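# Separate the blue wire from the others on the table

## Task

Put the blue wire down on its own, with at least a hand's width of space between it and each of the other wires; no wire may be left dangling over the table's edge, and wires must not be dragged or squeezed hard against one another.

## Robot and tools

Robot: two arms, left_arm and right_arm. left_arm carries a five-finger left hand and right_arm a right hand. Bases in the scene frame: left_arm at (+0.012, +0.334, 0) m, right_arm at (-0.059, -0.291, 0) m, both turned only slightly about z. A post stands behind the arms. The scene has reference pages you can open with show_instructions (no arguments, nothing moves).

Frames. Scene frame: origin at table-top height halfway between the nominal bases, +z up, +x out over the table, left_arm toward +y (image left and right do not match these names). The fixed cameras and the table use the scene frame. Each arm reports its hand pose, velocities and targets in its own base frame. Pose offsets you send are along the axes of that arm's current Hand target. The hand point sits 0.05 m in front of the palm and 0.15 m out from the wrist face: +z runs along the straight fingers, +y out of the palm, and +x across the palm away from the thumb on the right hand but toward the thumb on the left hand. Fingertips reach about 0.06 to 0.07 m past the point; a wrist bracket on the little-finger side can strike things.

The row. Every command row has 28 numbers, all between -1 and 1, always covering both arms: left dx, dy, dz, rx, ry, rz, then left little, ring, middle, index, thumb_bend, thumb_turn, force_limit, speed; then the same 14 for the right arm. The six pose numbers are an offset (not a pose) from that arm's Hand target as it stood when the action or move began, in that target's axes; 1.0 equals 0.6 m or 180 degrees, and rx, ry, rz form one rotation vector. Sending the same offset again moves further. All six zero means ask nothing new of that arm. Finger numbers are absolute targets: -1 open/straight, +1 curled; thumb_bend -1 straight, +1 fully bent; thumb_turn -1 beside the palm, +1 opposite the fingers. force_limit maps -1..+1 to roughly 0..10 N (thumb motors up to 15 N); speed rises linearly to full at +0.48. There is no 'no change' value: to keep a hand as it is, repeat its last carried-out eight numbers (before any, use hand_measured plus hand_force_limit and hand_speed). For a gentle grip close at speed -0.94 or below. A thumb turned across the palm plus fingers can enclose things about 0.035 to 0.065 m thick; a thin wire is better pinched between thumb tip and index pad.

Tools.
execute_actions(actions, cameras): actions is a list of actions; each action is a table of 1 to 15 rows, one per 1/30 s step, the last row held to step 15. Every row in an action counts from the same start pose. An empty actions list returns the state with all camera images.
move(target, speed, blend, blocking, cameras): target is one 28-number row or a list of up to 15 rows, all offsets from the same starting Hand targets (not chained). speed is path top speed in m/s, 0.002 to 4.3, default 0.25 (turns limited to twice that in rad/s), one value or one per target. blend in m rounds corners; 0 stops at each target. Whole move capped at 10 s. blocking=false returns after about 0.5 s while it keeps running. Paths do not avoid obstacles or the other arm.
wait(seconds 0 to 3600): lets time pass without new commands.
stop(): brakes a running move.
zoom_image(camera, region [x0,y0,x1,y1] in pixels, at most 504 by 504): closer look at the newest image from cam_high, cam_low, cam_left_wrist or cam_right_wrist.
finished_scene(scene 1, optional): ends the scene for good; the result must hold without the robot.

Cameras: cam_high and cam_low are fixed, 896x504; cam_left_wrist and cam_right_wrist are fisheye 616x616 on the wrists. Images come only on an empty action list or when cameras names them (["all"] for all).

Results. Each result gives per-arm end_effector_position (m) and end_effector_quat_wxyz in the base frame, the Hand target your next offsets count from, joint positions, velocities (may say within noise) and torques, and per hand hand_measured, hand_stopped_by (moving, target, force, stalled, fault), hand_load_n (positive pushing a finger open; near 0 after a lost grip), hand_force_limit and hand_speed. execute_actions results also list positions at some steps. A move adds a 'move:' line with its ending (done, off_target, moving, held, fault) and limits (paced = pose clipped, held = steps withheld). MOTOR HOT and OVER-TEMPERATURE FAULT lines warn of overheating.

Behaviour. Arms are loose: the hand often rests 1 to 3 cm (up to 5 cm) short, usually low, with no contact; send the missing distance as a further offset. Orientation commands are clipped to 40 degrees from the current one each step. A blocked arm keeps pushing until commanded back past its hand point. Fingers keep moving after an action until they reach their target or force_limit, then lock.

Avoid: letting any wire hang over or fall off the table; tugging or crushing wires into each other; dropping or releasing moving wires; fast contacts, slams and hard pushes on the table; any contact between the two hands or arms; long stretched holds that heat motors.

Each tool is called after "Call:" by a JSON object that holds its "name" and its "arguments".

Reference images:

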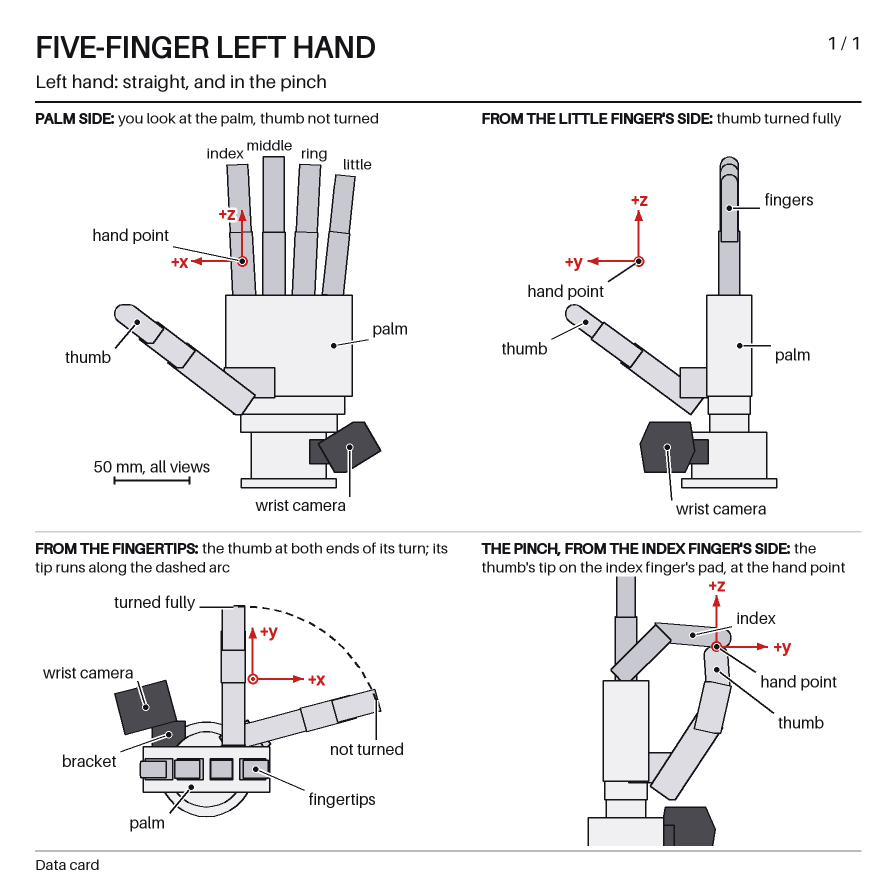

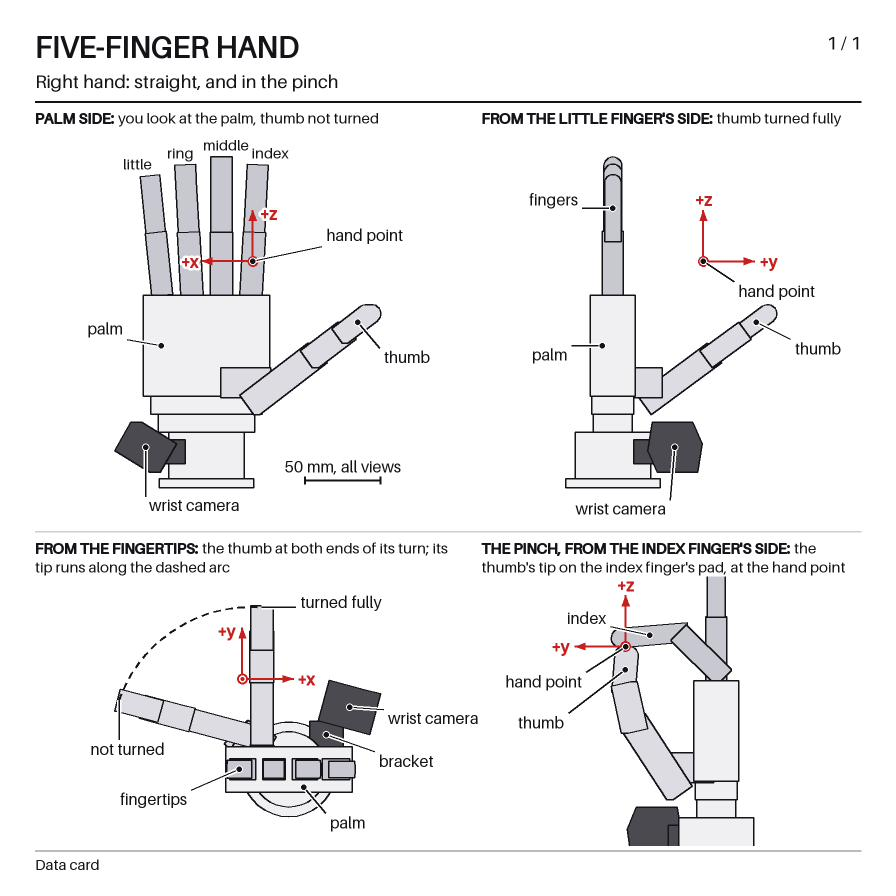

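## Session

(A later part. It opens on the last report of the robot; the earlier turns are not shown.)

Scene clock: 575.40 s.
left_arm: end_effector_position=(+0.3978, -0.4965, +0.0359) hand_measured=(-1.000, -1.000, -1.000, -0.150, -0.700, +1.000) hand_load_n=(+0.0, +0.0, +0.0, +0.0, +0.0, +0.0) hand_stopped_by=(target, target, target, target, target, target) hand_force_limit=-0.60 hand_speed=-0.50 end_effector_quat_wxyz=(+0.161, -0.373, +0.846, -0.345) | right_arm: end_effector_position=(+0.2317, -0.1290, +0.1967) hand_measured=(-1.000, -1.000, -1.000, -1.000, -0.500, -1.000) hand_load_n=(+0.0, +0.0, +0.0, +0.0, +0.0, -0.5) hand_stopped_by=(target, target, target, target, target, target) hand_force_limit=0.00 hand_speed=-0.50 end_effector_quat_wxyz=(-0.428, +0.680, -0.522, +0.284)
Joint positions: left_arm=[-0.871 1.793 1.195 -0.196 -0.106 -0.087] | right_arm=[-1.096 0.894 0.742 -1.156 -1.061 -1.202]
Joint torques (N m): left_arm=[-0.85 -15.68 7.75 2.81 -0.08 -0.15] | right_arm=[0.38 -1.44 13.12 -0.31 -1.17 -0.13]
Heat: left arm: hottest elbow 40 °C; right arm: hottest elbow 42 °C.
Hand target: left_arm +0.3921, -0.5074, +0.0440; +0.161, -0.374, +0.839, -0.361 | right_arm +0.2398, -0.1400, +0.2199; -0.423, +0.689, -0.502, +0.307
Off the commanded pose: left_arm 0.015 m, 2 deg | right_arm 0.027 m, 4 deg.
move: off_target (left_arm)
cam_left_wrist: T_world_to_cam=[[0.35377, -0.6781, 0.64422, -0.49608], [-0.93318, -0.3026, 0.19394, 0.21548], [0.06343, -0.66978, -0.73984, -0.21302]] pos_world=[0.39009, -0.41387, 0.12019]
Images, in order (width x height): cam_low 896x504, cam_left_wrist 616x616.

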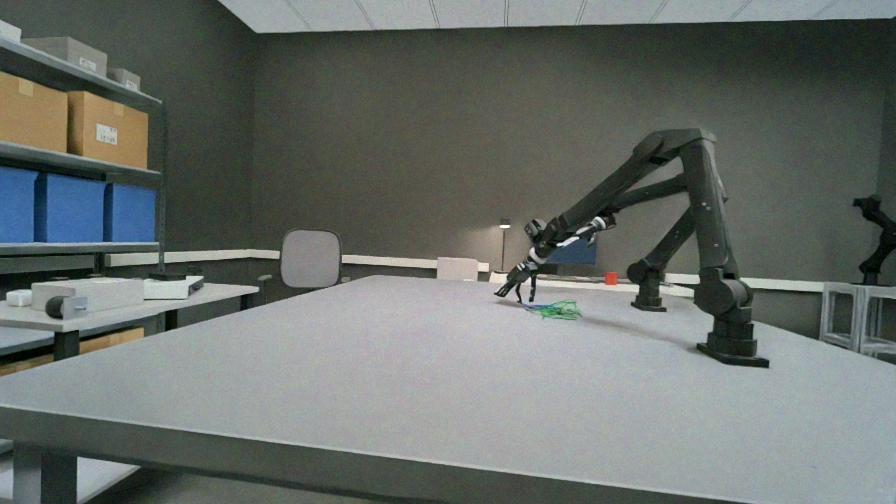

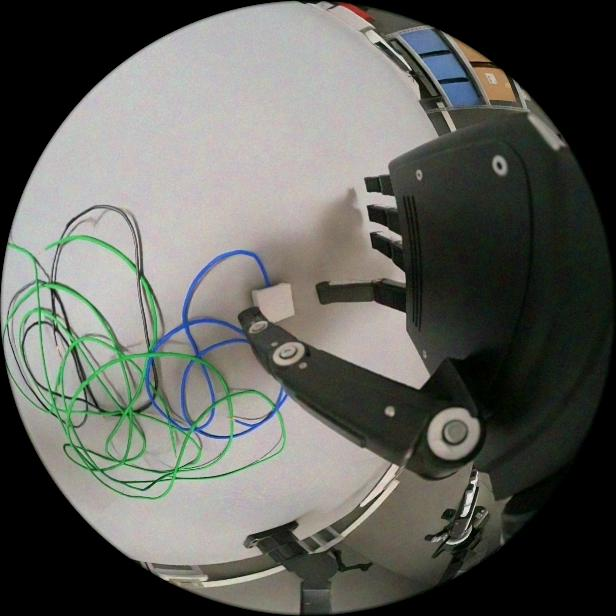

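Call:
{"name": "move", "arguments": {"target": [-0.0027,0.0247,0.008,0,0,0,-1,-1,-1,-0.15,-0.7,1,-0.6,-0.5,0,0,0,0,0,0,-1,-1,-1,-1,-0.5,-1,0,-0.5], "speed": 0.03, "cameras": ["cam_left_wrist","cam_low"]}}

Call:
{"name": "zoom_image", "arguments": {"camera": "cam_left_wrist", "region": [210, 200, 350, 350]}}

Call:
{"name": "zoom_image", "arguments": {"camera": "cam_low", "region": [490, 260, 570, 330]}}

Scene clock: 587.93 s.
left_arm: end_effector_position=(+0.3940, -0.4923, +0.0271) hand_measured=(-1.000, -1.000, -1.000, -0.150, -0.700, +1.000) hand_load_n=(+0.0, +0.0, +0.0, -1.0, +0.5, +0.0) hand_stopped_by=(target, target, target, target, target, target) hand_force_limit=-0.60 hand_speed=-0.50 end_effector_quat_wxyz=(+0.161, -0.374, +0.845, -0.348) | right_arm: end_effector_position=(+0.2317, -0.1290, +0.1967) hand_measured=(-1.000, -1.000, -1.000, -1.000, -0.500, -1.000) hand_load_n=(+0.0, -0.5, +0.0, +0.0, +0.0, -0.5) hand_stopped_by=(target, target, target, target, target, target) hand_force_limit=0.00 hand_speed=-0.50 end_effector_quat_wxyz=(-0.428, +0.680, -0.522, +0.284)
Joint positions: left_arm=[-0.871 1.793 1.164 -0.161 -0.106 -0.09] | right_arm=[-1.096 0.894 0.742 -1.156 -1.061 -1.202]
Joint torques (N m): left_arm=[-1.26 -15.38 7.08 3.02 -0.01 -0.11] | right_arm=[0.44 -1.44 13.12 -0.32 -1.17 -0.13]
Heat: left arm: hottest elbow 39 °C; right arm: hottest elbow 42 °C.
Hand target: left_arm +0.3882, -0.5017, +0.0299; +0.161, -0.374, +0.839, -0.361 | right_arm +0.2398, -0.1400, +0.2199; -0.423, +0.689, -0.502, +0.307
Off the commanded pose: left_arm 0.011 m, 2 deg | right_arm 0.027 m, 4 deg.
move: off_target (left_arm)
cam_left_wrist: T_world_to_cam=[[0.35425, -0.67396, 0.64829, -0.48456], [-0.93281, -0.30362, 0.19408, 0.21435], [0.06603, -0.67349, -0.73624, -0.21941]] pos_world=[0.38609, -0.40927, 0.11099]
Images, in order (width x height): cam_low 896x504, cam_left_wrist 616x616.

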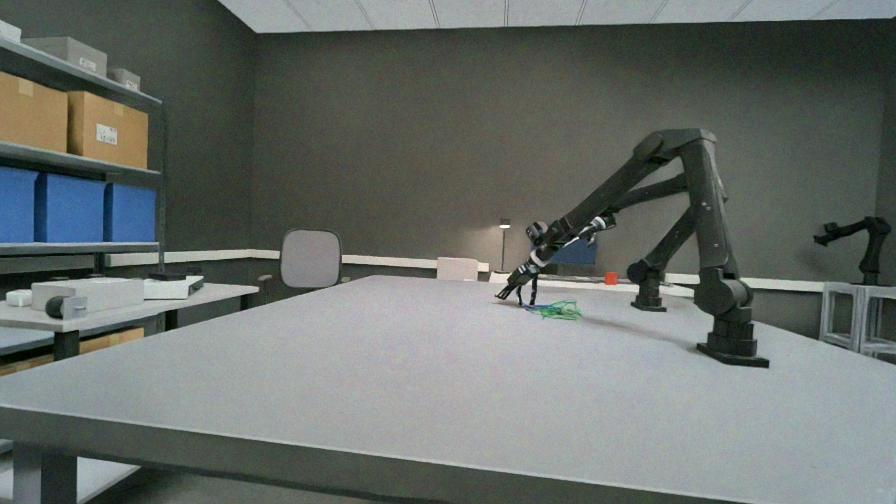

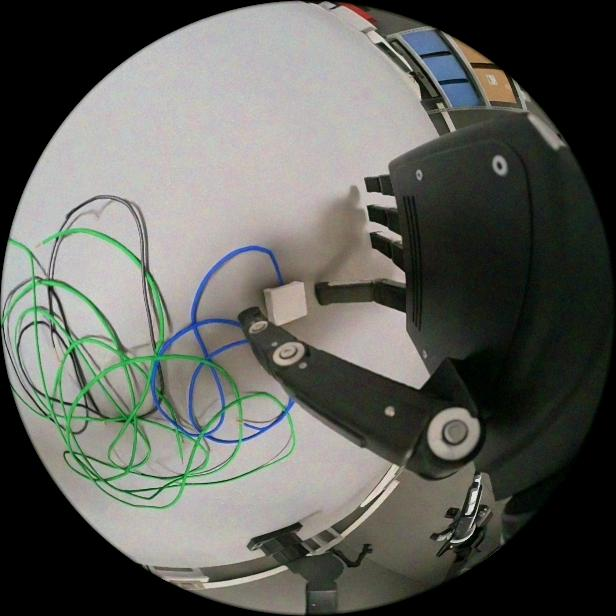

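Scaled by 3.360 from the camera's image (finer frame: 880x880).

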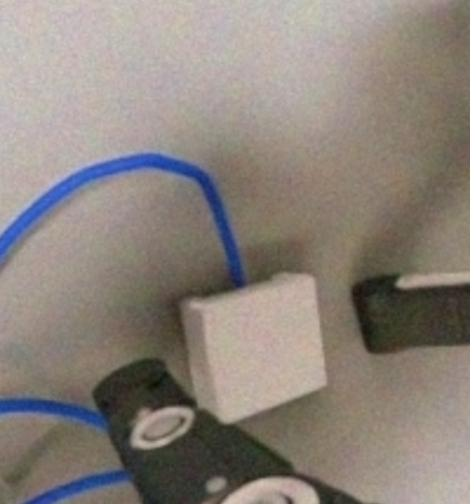

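Scaled by 6.300 from the camera's image (finer frame: 1280x720).

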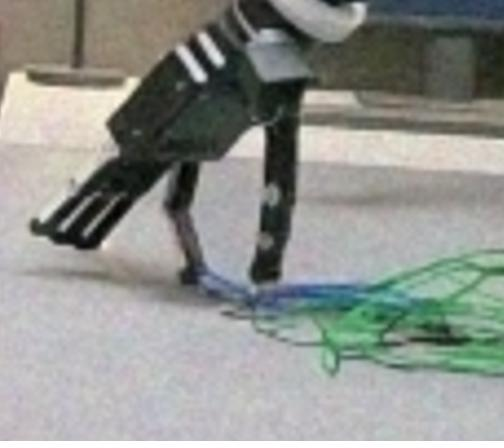

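Call:
{"name": "move", "arguments": {"target": [0,0.0085,0.008,0,0,0,-1,-1,-1,-0.15,-0.7,1,-0.6,-0.5,0,0,0,0,0,0,-1,-1,-1,-1,-0.5,-1,0,-0.5], "speed": 0.03, "cameras": ["cam_left_wrist","cam_low"]}}

Call:
{"name": "zoom_image", "arguments": {"camera": "cam_left_wrist", "region": [210, 200, 350, 350]}}

Call:
{"name": "zoom_image", "arguments": {"camera": "cam_low", "region": [490, 260, 570, 330]}}

Scene clock: 597.13 s.
left_arm: end_effector_position=(+0.3945, -0.4929, +0.0266) hand_measured=(-1.000, -1.000, -1.000, -0.150, -0.700, +1.000) hand_load_n=(+0.0, -0.5, +0.0, -3.0, +0.0, +0.0) hand_stopped_by=(target, target, target, target, target, target) hand_force_limit=-0.60 hand_speed=-0.50 end_effector_quat_wxyz=(+0.162, -0.374, +0.843, -0.352) | right_arm: end_effector_position=(+0.2317, -0.1290, +0.1967) hand_measured=(-1.000, -1.000, -1.000, -1.000, -0.500, -1.000) hand_load_n=(+0.0, +0.0, +0.0, +0.0, -0.5, +0.0) hand_stopped_by=(target, target, target, target, target, target) hand_force_limit=0.00 hand_speed=-0.50 end_effector_quat_wxyz=(-0.428, +0.680, -0.522, +0.284)
Joint positions: left_arm=[-0.871 1.793 1.158 -0.146 -0.106 -0.09] | right_arm=[-1.096 0.894 0.742 -1.156 -1.061 -1.202]
Joint torques (N m): left_arm=[-1.03 -14.39 7.05 3.22 -0.02 -0.13] | right_arm=[0.38 -1.44 13.12 -0.31 -1.17 -0.12]
Heat: left arm: hottest elbow 38 °C; right arm: hottest elbow 42 °C.
Hand target: left_arm +0.3882, -0.5017, +0.0229; +0.161, -0.374, +0.839, -0.361 | right_arm +0.2398, -0.1400, +0.2199; -0.423, +0.689, -0.502, +0.307
Off the commanded pose: left_arm 0.011 m, 1 deg | right_arm 0.027 m, 4 deg.
move: off_target (left_arm)
cam_left_wrist: T_world_to_cam=[[0.35039, -0.66939, 0.65509, -0.48116], [-0.93395, -0.30229, 0.19066, 0.21594], [0.07041, -0.67863, -0.7311, -0.22465]] pos_world=[0.38609, -0.40926, 0.10979]
Images, in order (width x height): cam_low 896x504, cam_left_wrist 616x616.

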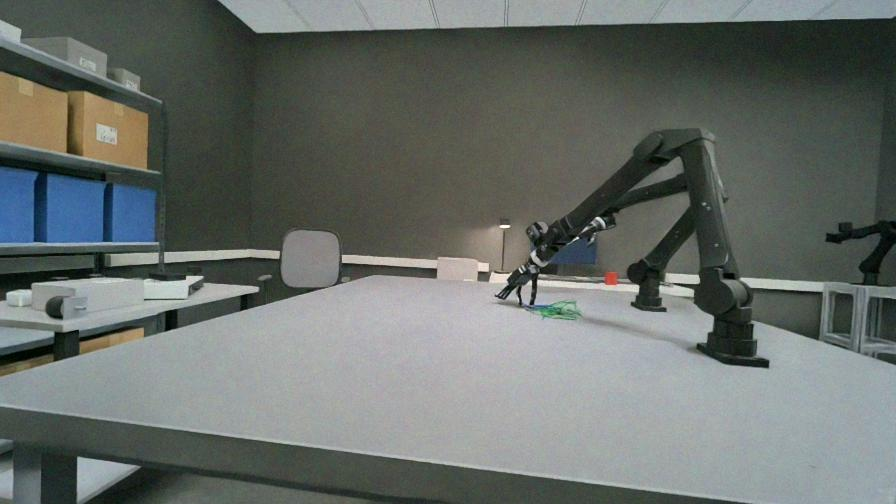

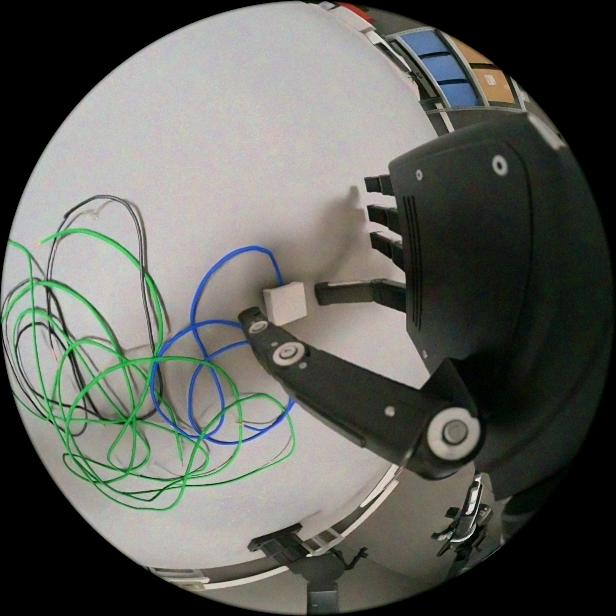

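Scaled by 3.360 from the camera's image (finer frame: 880x880).

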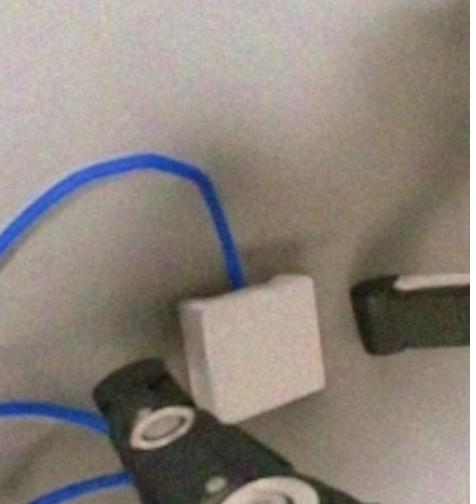

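Scaled by 6.300 from the camera's image (finer frame: 1280x720).

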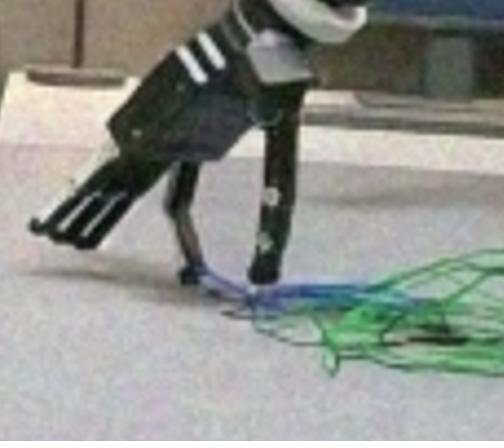

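Call:
{"name": "move", "arguments": {"target": [[0,-0.0242,-0.0229,0.05,0,0,-1,-1,-1,-0.15,-0.7,1,-0.6,-0.5,0,0,0,0,0,0,-1,-1,-1,-1,-0.5,-1,0,-0.5],[0,-0.0015,-0.013,0.05,0,0,-1,-1,-1,-0.15,-0.7,1,-0.6,-0.5,0,0,0,0,0,0,-1,-1,-1,-1,-0.5,-1,0,-0.5]], "speed": 0.03, "cameras": ["cam_left_wrist","cam_low"]}}

Call:
{"name": "zoom_image", "arguments": {"camera": "cam_left_wrist", "region": [210, 200, 350, 350]}}

Call:
{"name": "zoom_image", "arguments": {"camera": "cam_low", "region": [490, 260, 570, 330]}}

Scene clock: 627.57 s.
left_arm: end_effector_position=(+0.3910, -0.4876, +0.0246) hand_measured=(-1.000, -1.000, -1.000, -0.150, -0.700, +1.000) hand_load_n=(+0.5, +0.0, +0.0, +0.0, +0.0, +0.0) hand_stopped_by=(target, target, target, target, target, target) hand_force_limit=-0.60 hand_speed=-0.50 end_effector_quat_wxyz=(+0.188, -0.367, +0.813, -0.411) | right_arm: end_effector_position=(+0.2317, -0.1290, +0.1967) hand_measured=(-1.000, -1.000, -1.000, -1.000, -0.500, -1.000) hand_load_n=(+0.0, +0.0, +0.0, +0.0, +0.0, +0.0) hand_stopped_by=(target, target, target, target, target, target) hand_force_limit=0.00 hand_speed=-0.50 end_effector_quat_wxyz=(-0.428, +0.680, -0.522, +0.284)
Joint positions: left_arm=[-0.877 1.758 1.018 0.101 -0.129 -0.09] | right_arm=[-1.096 0.894 0.742 -1.156 -1.061 -1.202]
Joint torques (N m): left_arm=[-1.08 -13.63 7.05 3.55 -0.1 0] | right_arm=[0.38 -1.49 13.12 -0.32 -1.17 -0.12]
Heat: left arm: hottest shoulder 36 °C; right arm: hottest elbow 42 °C.
Hand target: left_arm +0.3844, -0.4983, +0.0289; +0.190, -0.360, +0.808, -0.425 | right_arm +0.2398, -0.1400, +0.2199; -0.423, +0.689, -0.502, +0.307
Off the commanded pose: left_arm 0.013 m, 2 deg | right_arm 0.027 m, 4 deg.
move: off_target (left_arm)
cam_left_wrist: T_world_to_cam=[[0.28488, -0.59559, 0.75108, -0.41585], [-0.9468, -0.29723, 0.12343, 0.22377], [0.14973, -0.74628, -0.64858, -0.28822]] pos_world=[0.37349, -0.39626, 0.09779]
Images, in order (width x height): cam_low 896x504, cam_left_wrist 616x616.

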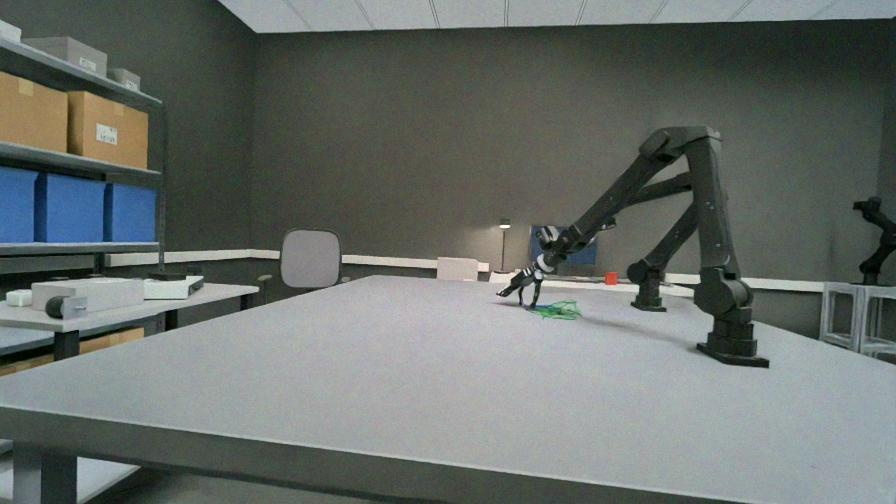

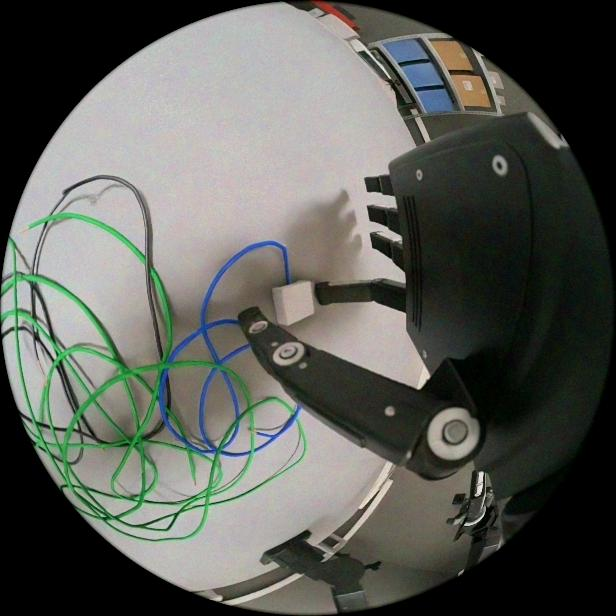

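Scaled by 3.360 from the camera's image (finer frame: 880x880).

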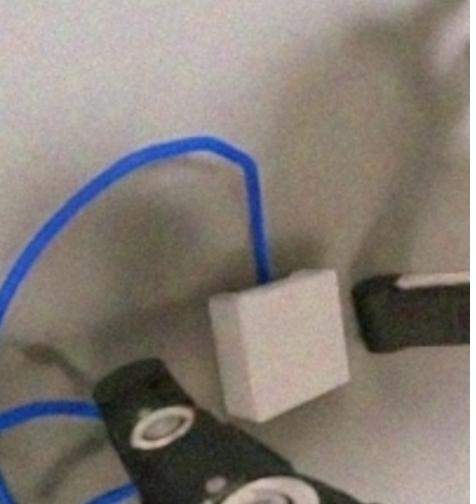

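Scaled by 6.300 from the camera's image (finer frame: 1280x720).

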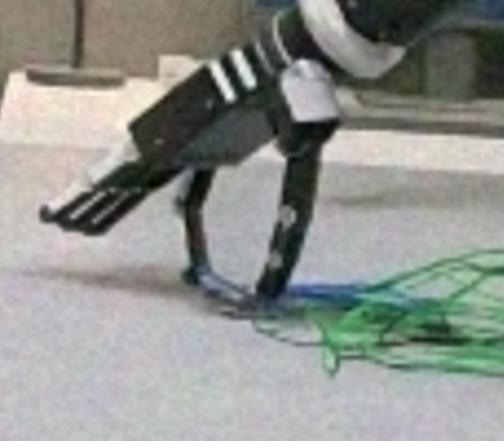

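Call:
{"name": "move", "arguments": {"target": [0,0,0,0,0,0,-1,-1,-1,0.3,0.2,1,-0.4,-0.92,0,0,0,0,0,0,-1,-1,-1,-1,-0.5,-1,0,-0.5], "speed": 0.03, "cameras": ["cam_left_wrist","cam_low"]}}

Call:
{"name": "zoom_image", "arguments": {"camera": "cam_left_wrist", "region": [210, 200, 350, 350]}}

Call:
{"name": "zoom_image", "arguments": {"camera": "cam_low", "region": [490, 260, 570, 330]}}

Scene clock: 647.93 s.
left_arm: end_effector_position=(+0.3918, -0.4908, +0.0274) hand_measured=(-1.000, -1.000, -1.000, +0.300, -0.198, +1.000) hand_load_n=(+0.0, +0.0, -0.5, +2.0, +4.5, +0.0) hand_stopped_by=(target, target, target, target, force, target) hand_force_limit=-0.40 hand_speed=-0.92 end_effector_quat_wxyz=(+0.188, -0.369, +0.809, -0.418) | right_arm: end_effector_position=(+0.2317, -0.1290, +0.1967) hand_measured=(-1.000, -1.000, -1.000, -1.000, -0.500, -1.000) hand_load_n=(+0.0, +0.0, +0.0, +0.0, +0.0, +0.0) hand_stopped_by=(target, target, target, target, target, target) hand_force_limit=0.00 hand_speed=-0.50 end_effector_quat_wxyz=(-0.428, +0.680, -0.522, +0.284)
Joint positions: left_arm=[-0.878 1.758 1.018 0.115 -0.129 -0.098] | right_arm=[-1.096 0.894 0.742 -1.156 -1.061 -1.202]
Joint torques (N m): left_arm=[-1.38 -14.1 6.95 2.86 -0.05 -0.01] | right_arm=[0.38 -1.49 13.11 -0.32 -1.17 -0.12]
Heat: left arm: hottest shoulder 36 °C; right arm: hottest elbow 42 °C.
Hand target: left_arm +0.3844, -0.4983, +0.0289; +0.190, -0.360, +0.808, -0.425 | right_arm +0.2398, -0.1400, +0.2199; -0.423, +0.689, -0.502, +0.307
Off the commanded pose: left_arm 0.011 m, 1 deg | right_arm 0.027 m, 4 deg.
move: done
cam_left_wrist: T_world_to_cam=[[0.2831, -0.5831, 0.76148, -0.41358], [-0.94648, -0.29818, 0.12355, 0.22263], [0.15502, -0.7557, -0.63631, -0.29598]] pos_world=[0.37368, -0.39845, 0.09909]
Images, in order (width x height): cam_low 896x504, cam_left_wrist 616x616.

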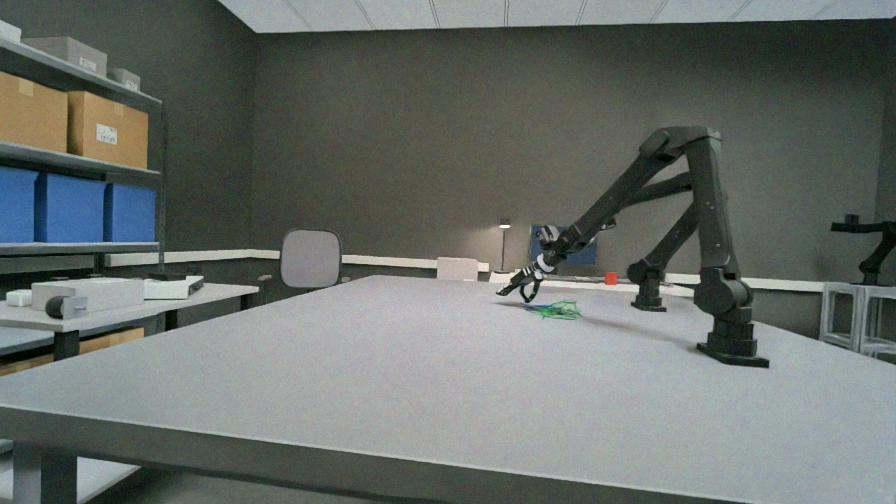

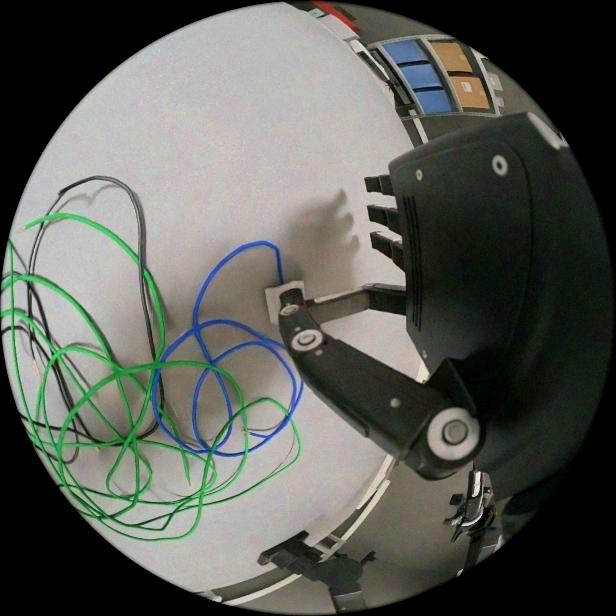

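Scaled by 3.360 from the camera's image (finer frame: 880x880).

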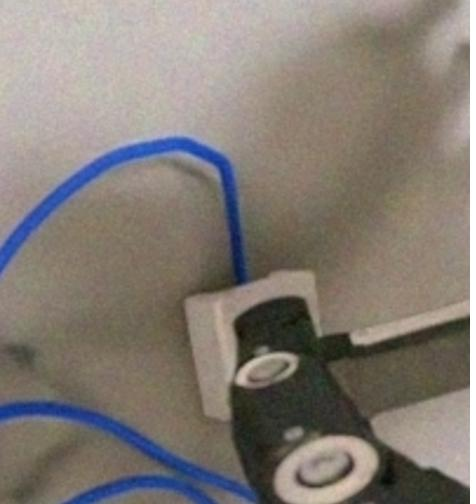

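Scaled by 6.300 from the camera's image (finer frame: 1280x720).

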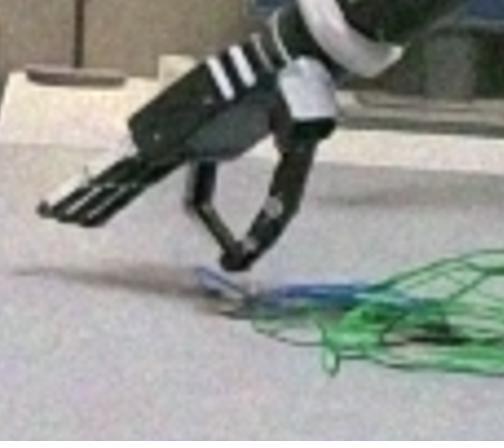

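Call:
{"name": "move", "arguments": {"target": [[0,-0.0275,-0.0189,0,0,0,-1,-1,-1,0.3,0.2,1,-0.4,-0.92,0,0,0,0,0,0,-1,-1,-1,-1,-0.5,-1,0,-0.5],[-0.0468,-0.029,-0.0165,0,0,0,-1,-1,-1,0.2,-0.5,1,-0.4,-0.6,0,0,0,0,0,0,-1,-1,-1,-1,-0.5,-1,0,-0.5]], "speed": 0.05, "cameras": ["cam_left_wrist","cam_low"]}}

Call:
{"name": "zoom_image", "arguments": {"camera": "cam_left_wrist", "region": [210, 200, 350, 350]}}

Call:
{"name": "zoom_image", "arguments": {"camera": "cam_low", "region": [490, 260, 570, 330]}}

Scene clock: 723.80 s.
left_arm: end_effector_position=(+0.3962, -0.4860, +0.0405) hand_measured=(-1.000, -1.000, -1.000, +0.200, -0.500, +1.000) hand_load_n=(+0.0, +0.0, +0.0, +0.0, +0.0, +0.0) hand_stopped_by=(target, target, target, target, target, target) hand_force_limit=-0.40 hand_speed=-0.60 end_effector_quat_wxyz=(+0.180, -0.363, +0.809, -0.425) | right_arm: end_effector_position=(+0.2317, -0.1290, +0.1967) hand_measured=(-1.000, -1.000, -1.000, -1.000, -0.500, -1.000) hand_load_n=(+0.0, +0.0, +0.0, +0.0, +0.0, +0.0) hand_stopped_by=(target, target, target, target, target, target) hand_force_limit=0.00 hand_speed=-0.50 end_effector_quat_wxyz=(-0.428, +0.680, -0.522, +0.284)
Joint positions: left_arm=[-0.857 1.732 1.018 0.101 -0.089 -0.083] | right_arm=[-1.096 0.894 0.742 -1.156 -1.061 -1.202]
Joint torques (N m): left_arm=[1.03 -15.15 8.06 1.46 0.2 0.18] | right_arm=[0.38 -1.44 13.12 -0.31 -1.17 -0.13]
Motor temperatures (°C): left_arm=[28 35 35 26 27 28] | right_arm=[30 29 43 27 29 28]
Heat: left arm: hottest shoulder 35 °C; right arm: hottest elbow 43 °C.
Hand target: left_arm +0.4044, -0.4786, +0.0489; +0.190, -0.360, +0.808, -0.425 | right_arm +0.2398, -0.1400, +0.2199; -0.423, +0.689, -0.502, +0.307
Off the commanded pose: left_arm 0.014 m, 1 deg | right_arm 0.027 m, 4 deg.
move: off_target (left_arm); target 2's new numbers were sent with left_arm's hand 0.014 m and 1 deg from that target
cam_left_wrist: T_world_to_cam=[[0.2726, -0.57712, 0.76982, -0.41534], [-0.95203, -0.27743, 0.12914, 0.23871], [0.13904, -0.76809, -0.62506, -0.2848]] pos_world=[0.38008, -0.39223, 0.11089]
Images, in order (width x height): cam_low 896x504, cam_left_wrist 616x616.

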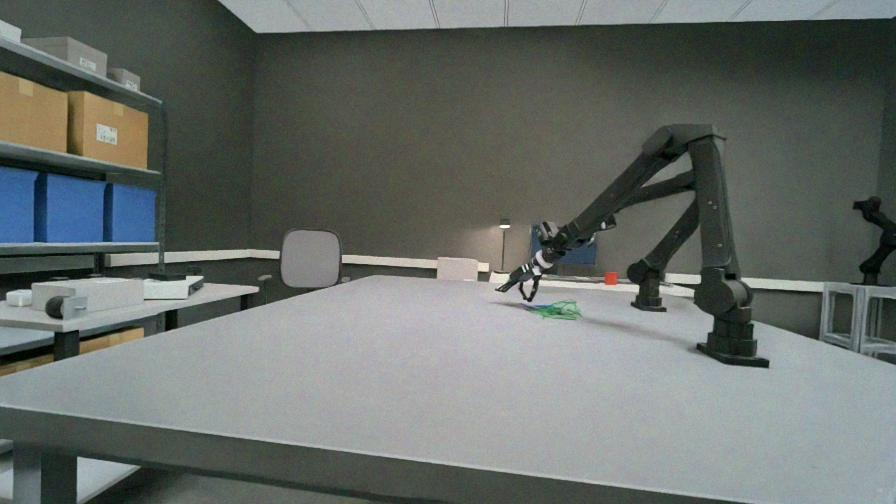

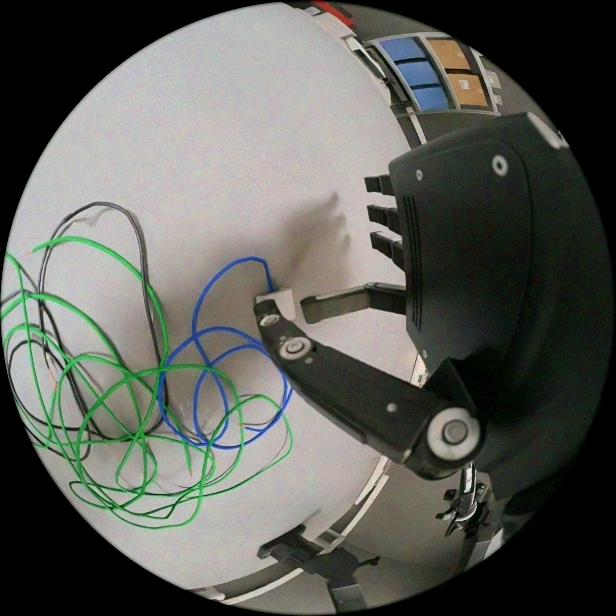

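Scaled by 3.360 from the camera's image (finer frame: 880x880).

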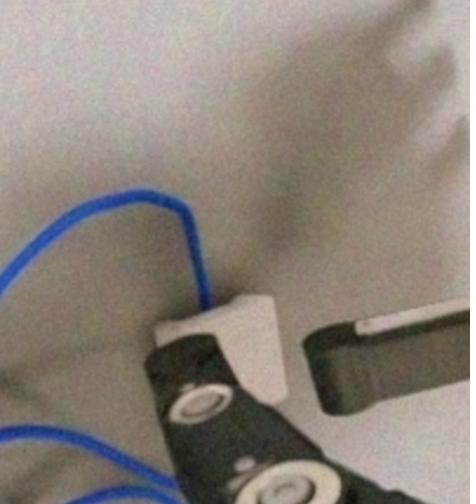

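Scaled by 6.300 from the camera's image (finer frame: 1280x720).

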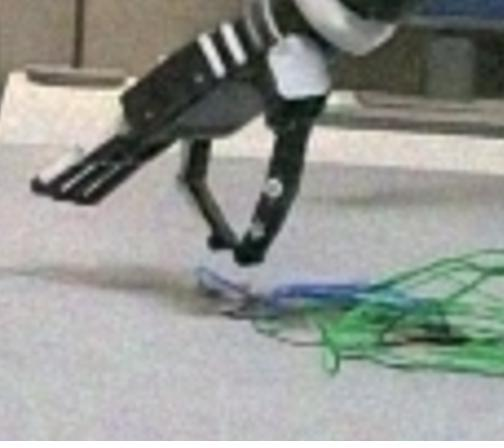

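Call:
{"name": "move", "arguments": {"target": [-0.0352,-0.0014,0.002,0,0,0,-1,-1,-1,0.2,-0.5,1,-0.4,-0.6,0,0,0,0,0,0,-1,-1,-1,-1,-0.5,-1,0,-0.5], "speed": 0.05, "cameras": ["cam_left_wrist","cam_low"]}}

Call:
{"name": "zoom_image", "arguments": {"camera": "cam_left_wrist", "region": [210, 200, 350, 350]}}

Call:
{"name": "zoom_image", "arguments": {"camera": "cam_low", "region": [490, 260, 570, 330]}}

Scene clock: 737.33 s.
left_arm: end_effector_position=(+0.4141, -0.4696, +0.0404) hand_measured=(-1.000, -1.000, -1.000, +0.200, -0.500, +1.000) hand_load_n=(+0.0, +0.0, +0.0, +0.0, +0.0, +0.0) hand_stopped_by=(target, target, target, target, target, target) hand_force_limit=-0.40 hand_speed=-0.60 end_effector_quat_wxyz=(+0.181, -0.365, +0.808, -0.425) | right_arm: end_effector_position=(+0.2317, -0.1290, +0.1967) hand_measured=(-1.000, -1.000, -1.000, -1.000, -0.500, -1.000) hand_load_n=(+0.0, +0.0, +0.0, +0.0, +0.0, +0.0) hand_stopped_by=(target, target, target, target, target, target) hand_force_limit=0.00 hand_speed=-0.50 end_effector_quat_wxyz=(-0.428, +0.680, -0.522, +0.284)
Joint positions: left_arm=[-0.809 1.732 1.018 0.101 -0.054 -0.06] | right_arm=[-1.096 0.894 0.742 -1.156 -1.061 -1.202]
Joint torques (N m): left_arm=[1.26 -14.92 7.9 1.52 0.22 0.16] | right_arm=[0.44 -1.49 13.12 -0.32 -1.17 -0.13]
Heat: left arm: hottest shoulder 36 °C; right arm: hottest elbow 43 °C.
Hand target: left_arm +0.4196, -0.4638, +0.0489; +0.190, -0.360, +0.808, -0.425 | right_arm +0.2398, -0.1400, +0.2199; -0.423, +0.689, -0.502, +0.307
Off the commanded pose: left_arm 0.012 m, 1 deg | right_arm 0.027 m, 4 deg.
move: off_target (left_arm)
cam_left_wrist: T_world_to_cam=[[0.27743, -0.57578, 0.76909, -0.41186], [-0.95021, -0.28265, 0.13115, 0.25692], [0.14187, -0.76719, -0.62553, -0.27556]] pos_world=[0.39748, -0.37593, 0.11069]
Images, in order (width x height): cam_low 896x504, cam_left_wrist 616x616.

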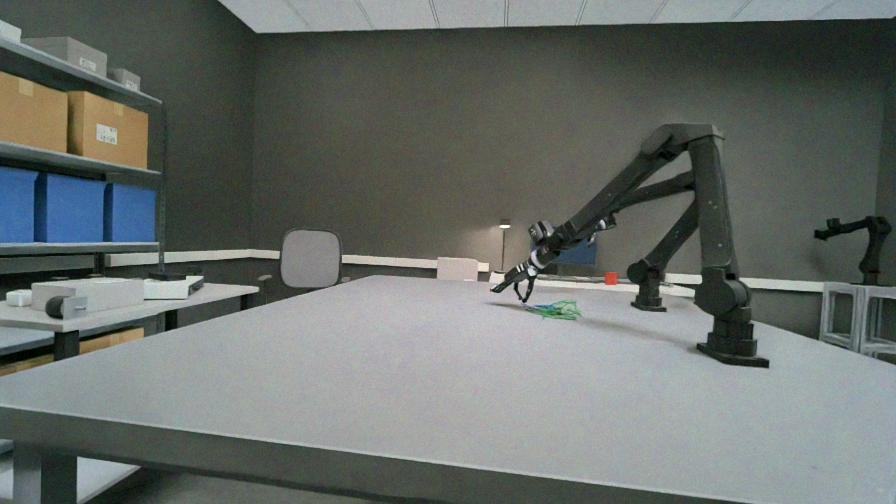

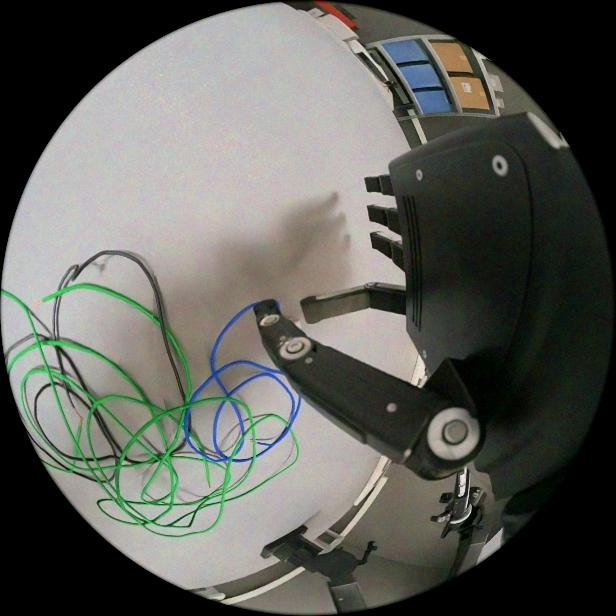

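Scaled by 3.360 from the camera's image (finer frame: 880x880).

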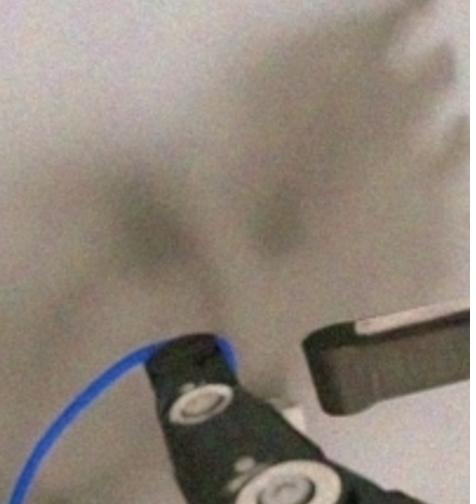

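Scaled by 6.300 from the camera's image (finer frame: 1280x720).

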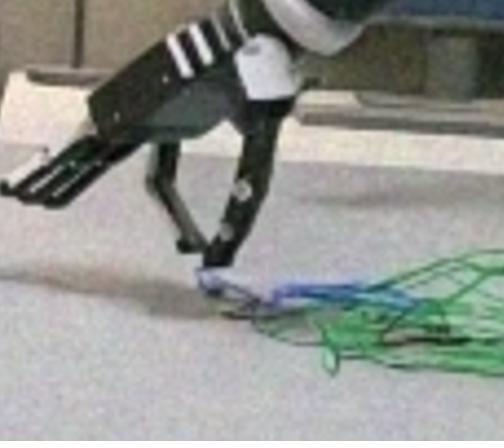

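Call:
{"name": "move", "arguments": {"target": [0,-0.054,-0.098,0,0,0,-1,-1,-1,0.2,-0.5,1,-0.4,-0.6,0,0,0,0,0,0,-1,-1,-1,-1,-0.5,-1,0,-0.5], "speed": 0.08, "cameras": ["cam_left_wrist","cam_low"]}}

Call:
{"name": "zoom_image", "arguments": {"camera": "cam_left_wrist", "region": [160, 220, 300, 400]}}

Call:
{"name": "zoom_image", "arguments": {"camera": "cam_low", "region": [500, 270, 590, 330]}}

Scene clock: 801.67 s.
left_arm: end_effector_position=(+0.3972, -0.4520, +0.1105) hand_measured=(-1.000, -1.000, -1.000, +0.200, -0.500, +1.000) hand_load_n=(+0.0, +0.0, +0.0, +0.0, +0.0, +0.0) hand_stopped_by=(target, target, target, target, target, target) hand_force_limit=-0.40 hand_speed=-0.60 end_effector_quat_wxyz=(+0.184, -0.364, +0.803, -0.434) | right_arm: end_effector_position=(+0.2317, -0.1290, +0.1967) hand_measured=(-1.000, -1.000, -1.000, -1.000, -0.500, -1.000) hand_load_n=(+0.0, +0.0, +0.0, +0.0, +0.0, -0.5) hand_stopped_by=(target, target, target, target, target, target) hand_force_limit=0.00 hand_speed=-0.50 end_effector_quat_wxyz=(-0.428, +0.680, -0.522, +0.284)
Joint positions: left_arm=[-0.809 1.557 1.003 -0.035 -0.054 -0.06] | right_arm=[-1.096 0.894 0.742 -1.156 -1.061 -1.202]
Joint torques (N m): left_arm=[0.26 -12.98 8.12 1.21 0.09 0.15] | right_arm=[0.38 -1.44 13.12 -0.32 -1.17 -0.12]
Heat: left arm: hottest shoulder 37 °C; right arm: hottest elbow 43 °C.
Hand target: left_arm +0.3972, -0.4437, +0.1089; +0.190, -0.360, +0.808, -0.425 | right_arm +0.2398, -0.1400, +0.2199; -0.423, +0.689, -0.502, +0.307
Off the commanded pose: left_arm 0.008 m, 1 deg | right_arm 0.027 m, 4 deg.
move: done
cam_left_wrist: T_world_to_cam=[[0.26512, -0.56288, 0.78287, -0.44177], [-0.9522, -0.28059, 0.12073, 0.23961], [0.15171, -0.77746, -0.61037, -0.22598]] pos_world=[0.37957, -0.35711, 0.17899]
Images, in order (width x height): cam_low 896x504, cam_left_wrist 616x616.

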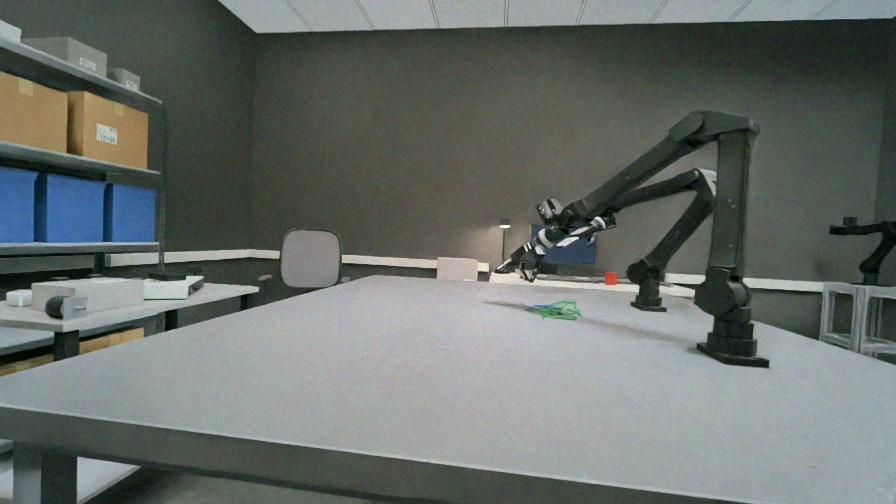

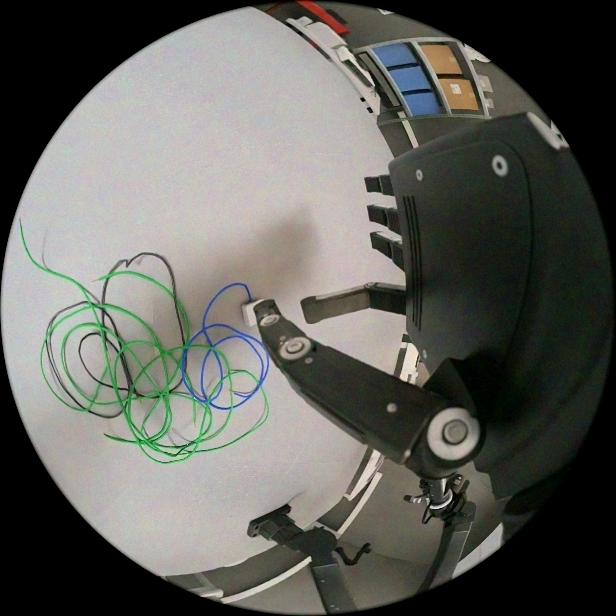

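Scaled by 2.800 from the camera's image (finer frame: 880x880).

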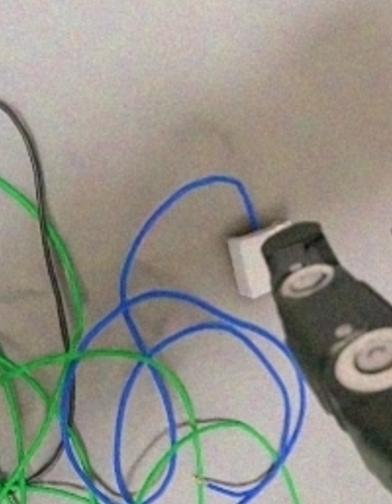

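Scaled by 5.600 from the camera's image (finer frame: 1280x720).

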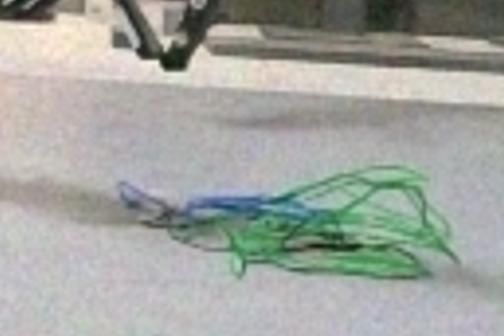

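Call:
{"name": "move", "arguments": {"target": [0.0298,0.0337,0.086,0,0,0,-1,-1,-1,0.2,-0.5,1,-0.4,-0.6,0,0,0,0,0,0,-1,-1,-1,-1,-0.5,-1,0,-0.5], "speed": 0.08, "cameras": ["cam_left_wrist","cam_low"]}}

Call:
{"name": "zoom_image", "arguments": {"camera": "cam_left_wrist", "region": [200, 220, 340, 400]}}

Scene clock: 831.17 s.
left_arm: end_effector_position=(+0.4007, -0.4545, +0.0448) hand_measured=(-1.000, -1.000, -1.000, +0.200, -0.500, +1.000) hand_load_n=(-0.5, +0.0, +0.0, +0.0, -0.5, +0.0) hand_stopped_by=(target, target, target, target, target, target) hand_force_limit=-0.40 hand_speed=-0.60 end_effector_quat_wxyz=(+0.181, -0.372, +0.819, -0.399) | right_arm: end_effector_position=(+0.2317, -0.1290, +0.1967) hand_measured=(-1.000, -1.000, -1.000, -1.000, -0.500, -1.000) hand_load_n=(+0.0, +0.0, +0.0, +0.0, +0.0, +0.0) hand_stopped_by=(target, target, target, target, target, target) hand_force_limit=0.00 hand_speed=-0.50 end_effector_quat_wxyz=(-0.428, +0.680, -0.522, +0.284)
Joint positions: left_arm=[-0.815 1.686 1.003 0.017 -0.077 -0.06] | right_arm=[-1.096 0.894 0.742 -1.156 -1.061 -1.202]
Joint torques (N m): left_arm=[-1.14 -12.69 11.12 3.48 -0.05 -0.03] | right_arm=[0.44 -1.44 13.12 -0.31 -1.17 -0.13]
Heat: left arm: hottest shoulder 36 °C; right arm: hottest elbow 43 °C.
Hand target: left_arm +0.4084, -0.4778, +0.0630; +0.190, -0.360, +0.808, -0.425 | right_arm +0.2398, -0.1400, +0.2199; -0.423, +0.689, -0.502, +0.307
Off the commanded pose: left_arm 0.031 m, 4 deg | right_arm 0.027 m, 4 deg.
move: off_target (left_arm)
cam_left_wrist: T_world_to_cam=[[0.30502, -0.60859, 0.73252, -0.42715], [-0.94291, -0.30101, 0.14254, 0.23621], [0.13375, -0.73417, -0.66566, -0.23921]] pos_world=[0.38501, -0.36448, 0.11999]
Images, in order (width x height): cam_low 896x504, cam_left_wrist 616x616.

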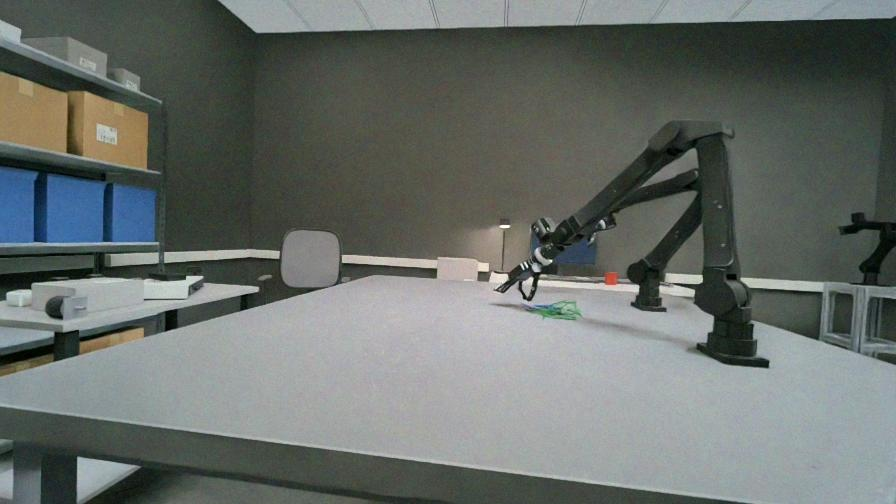

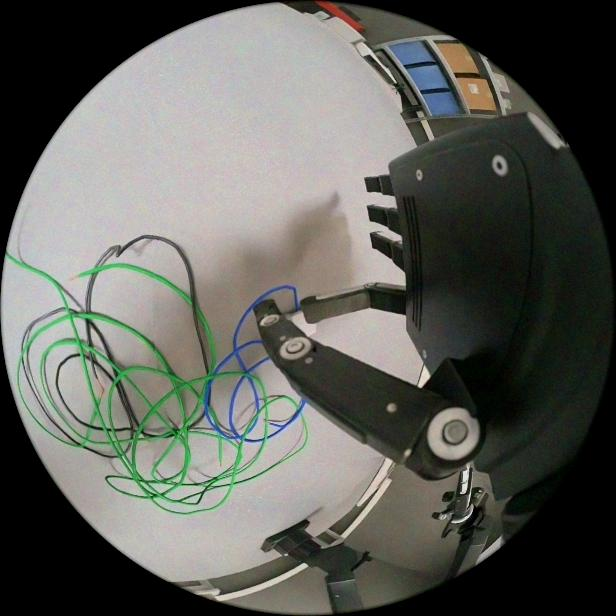

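Scaled by 2.800 from the camera's image (finer frame: 880x880).

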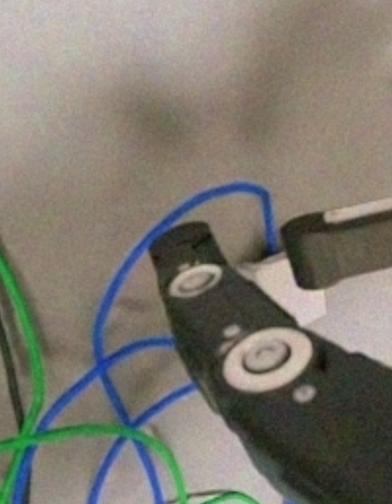

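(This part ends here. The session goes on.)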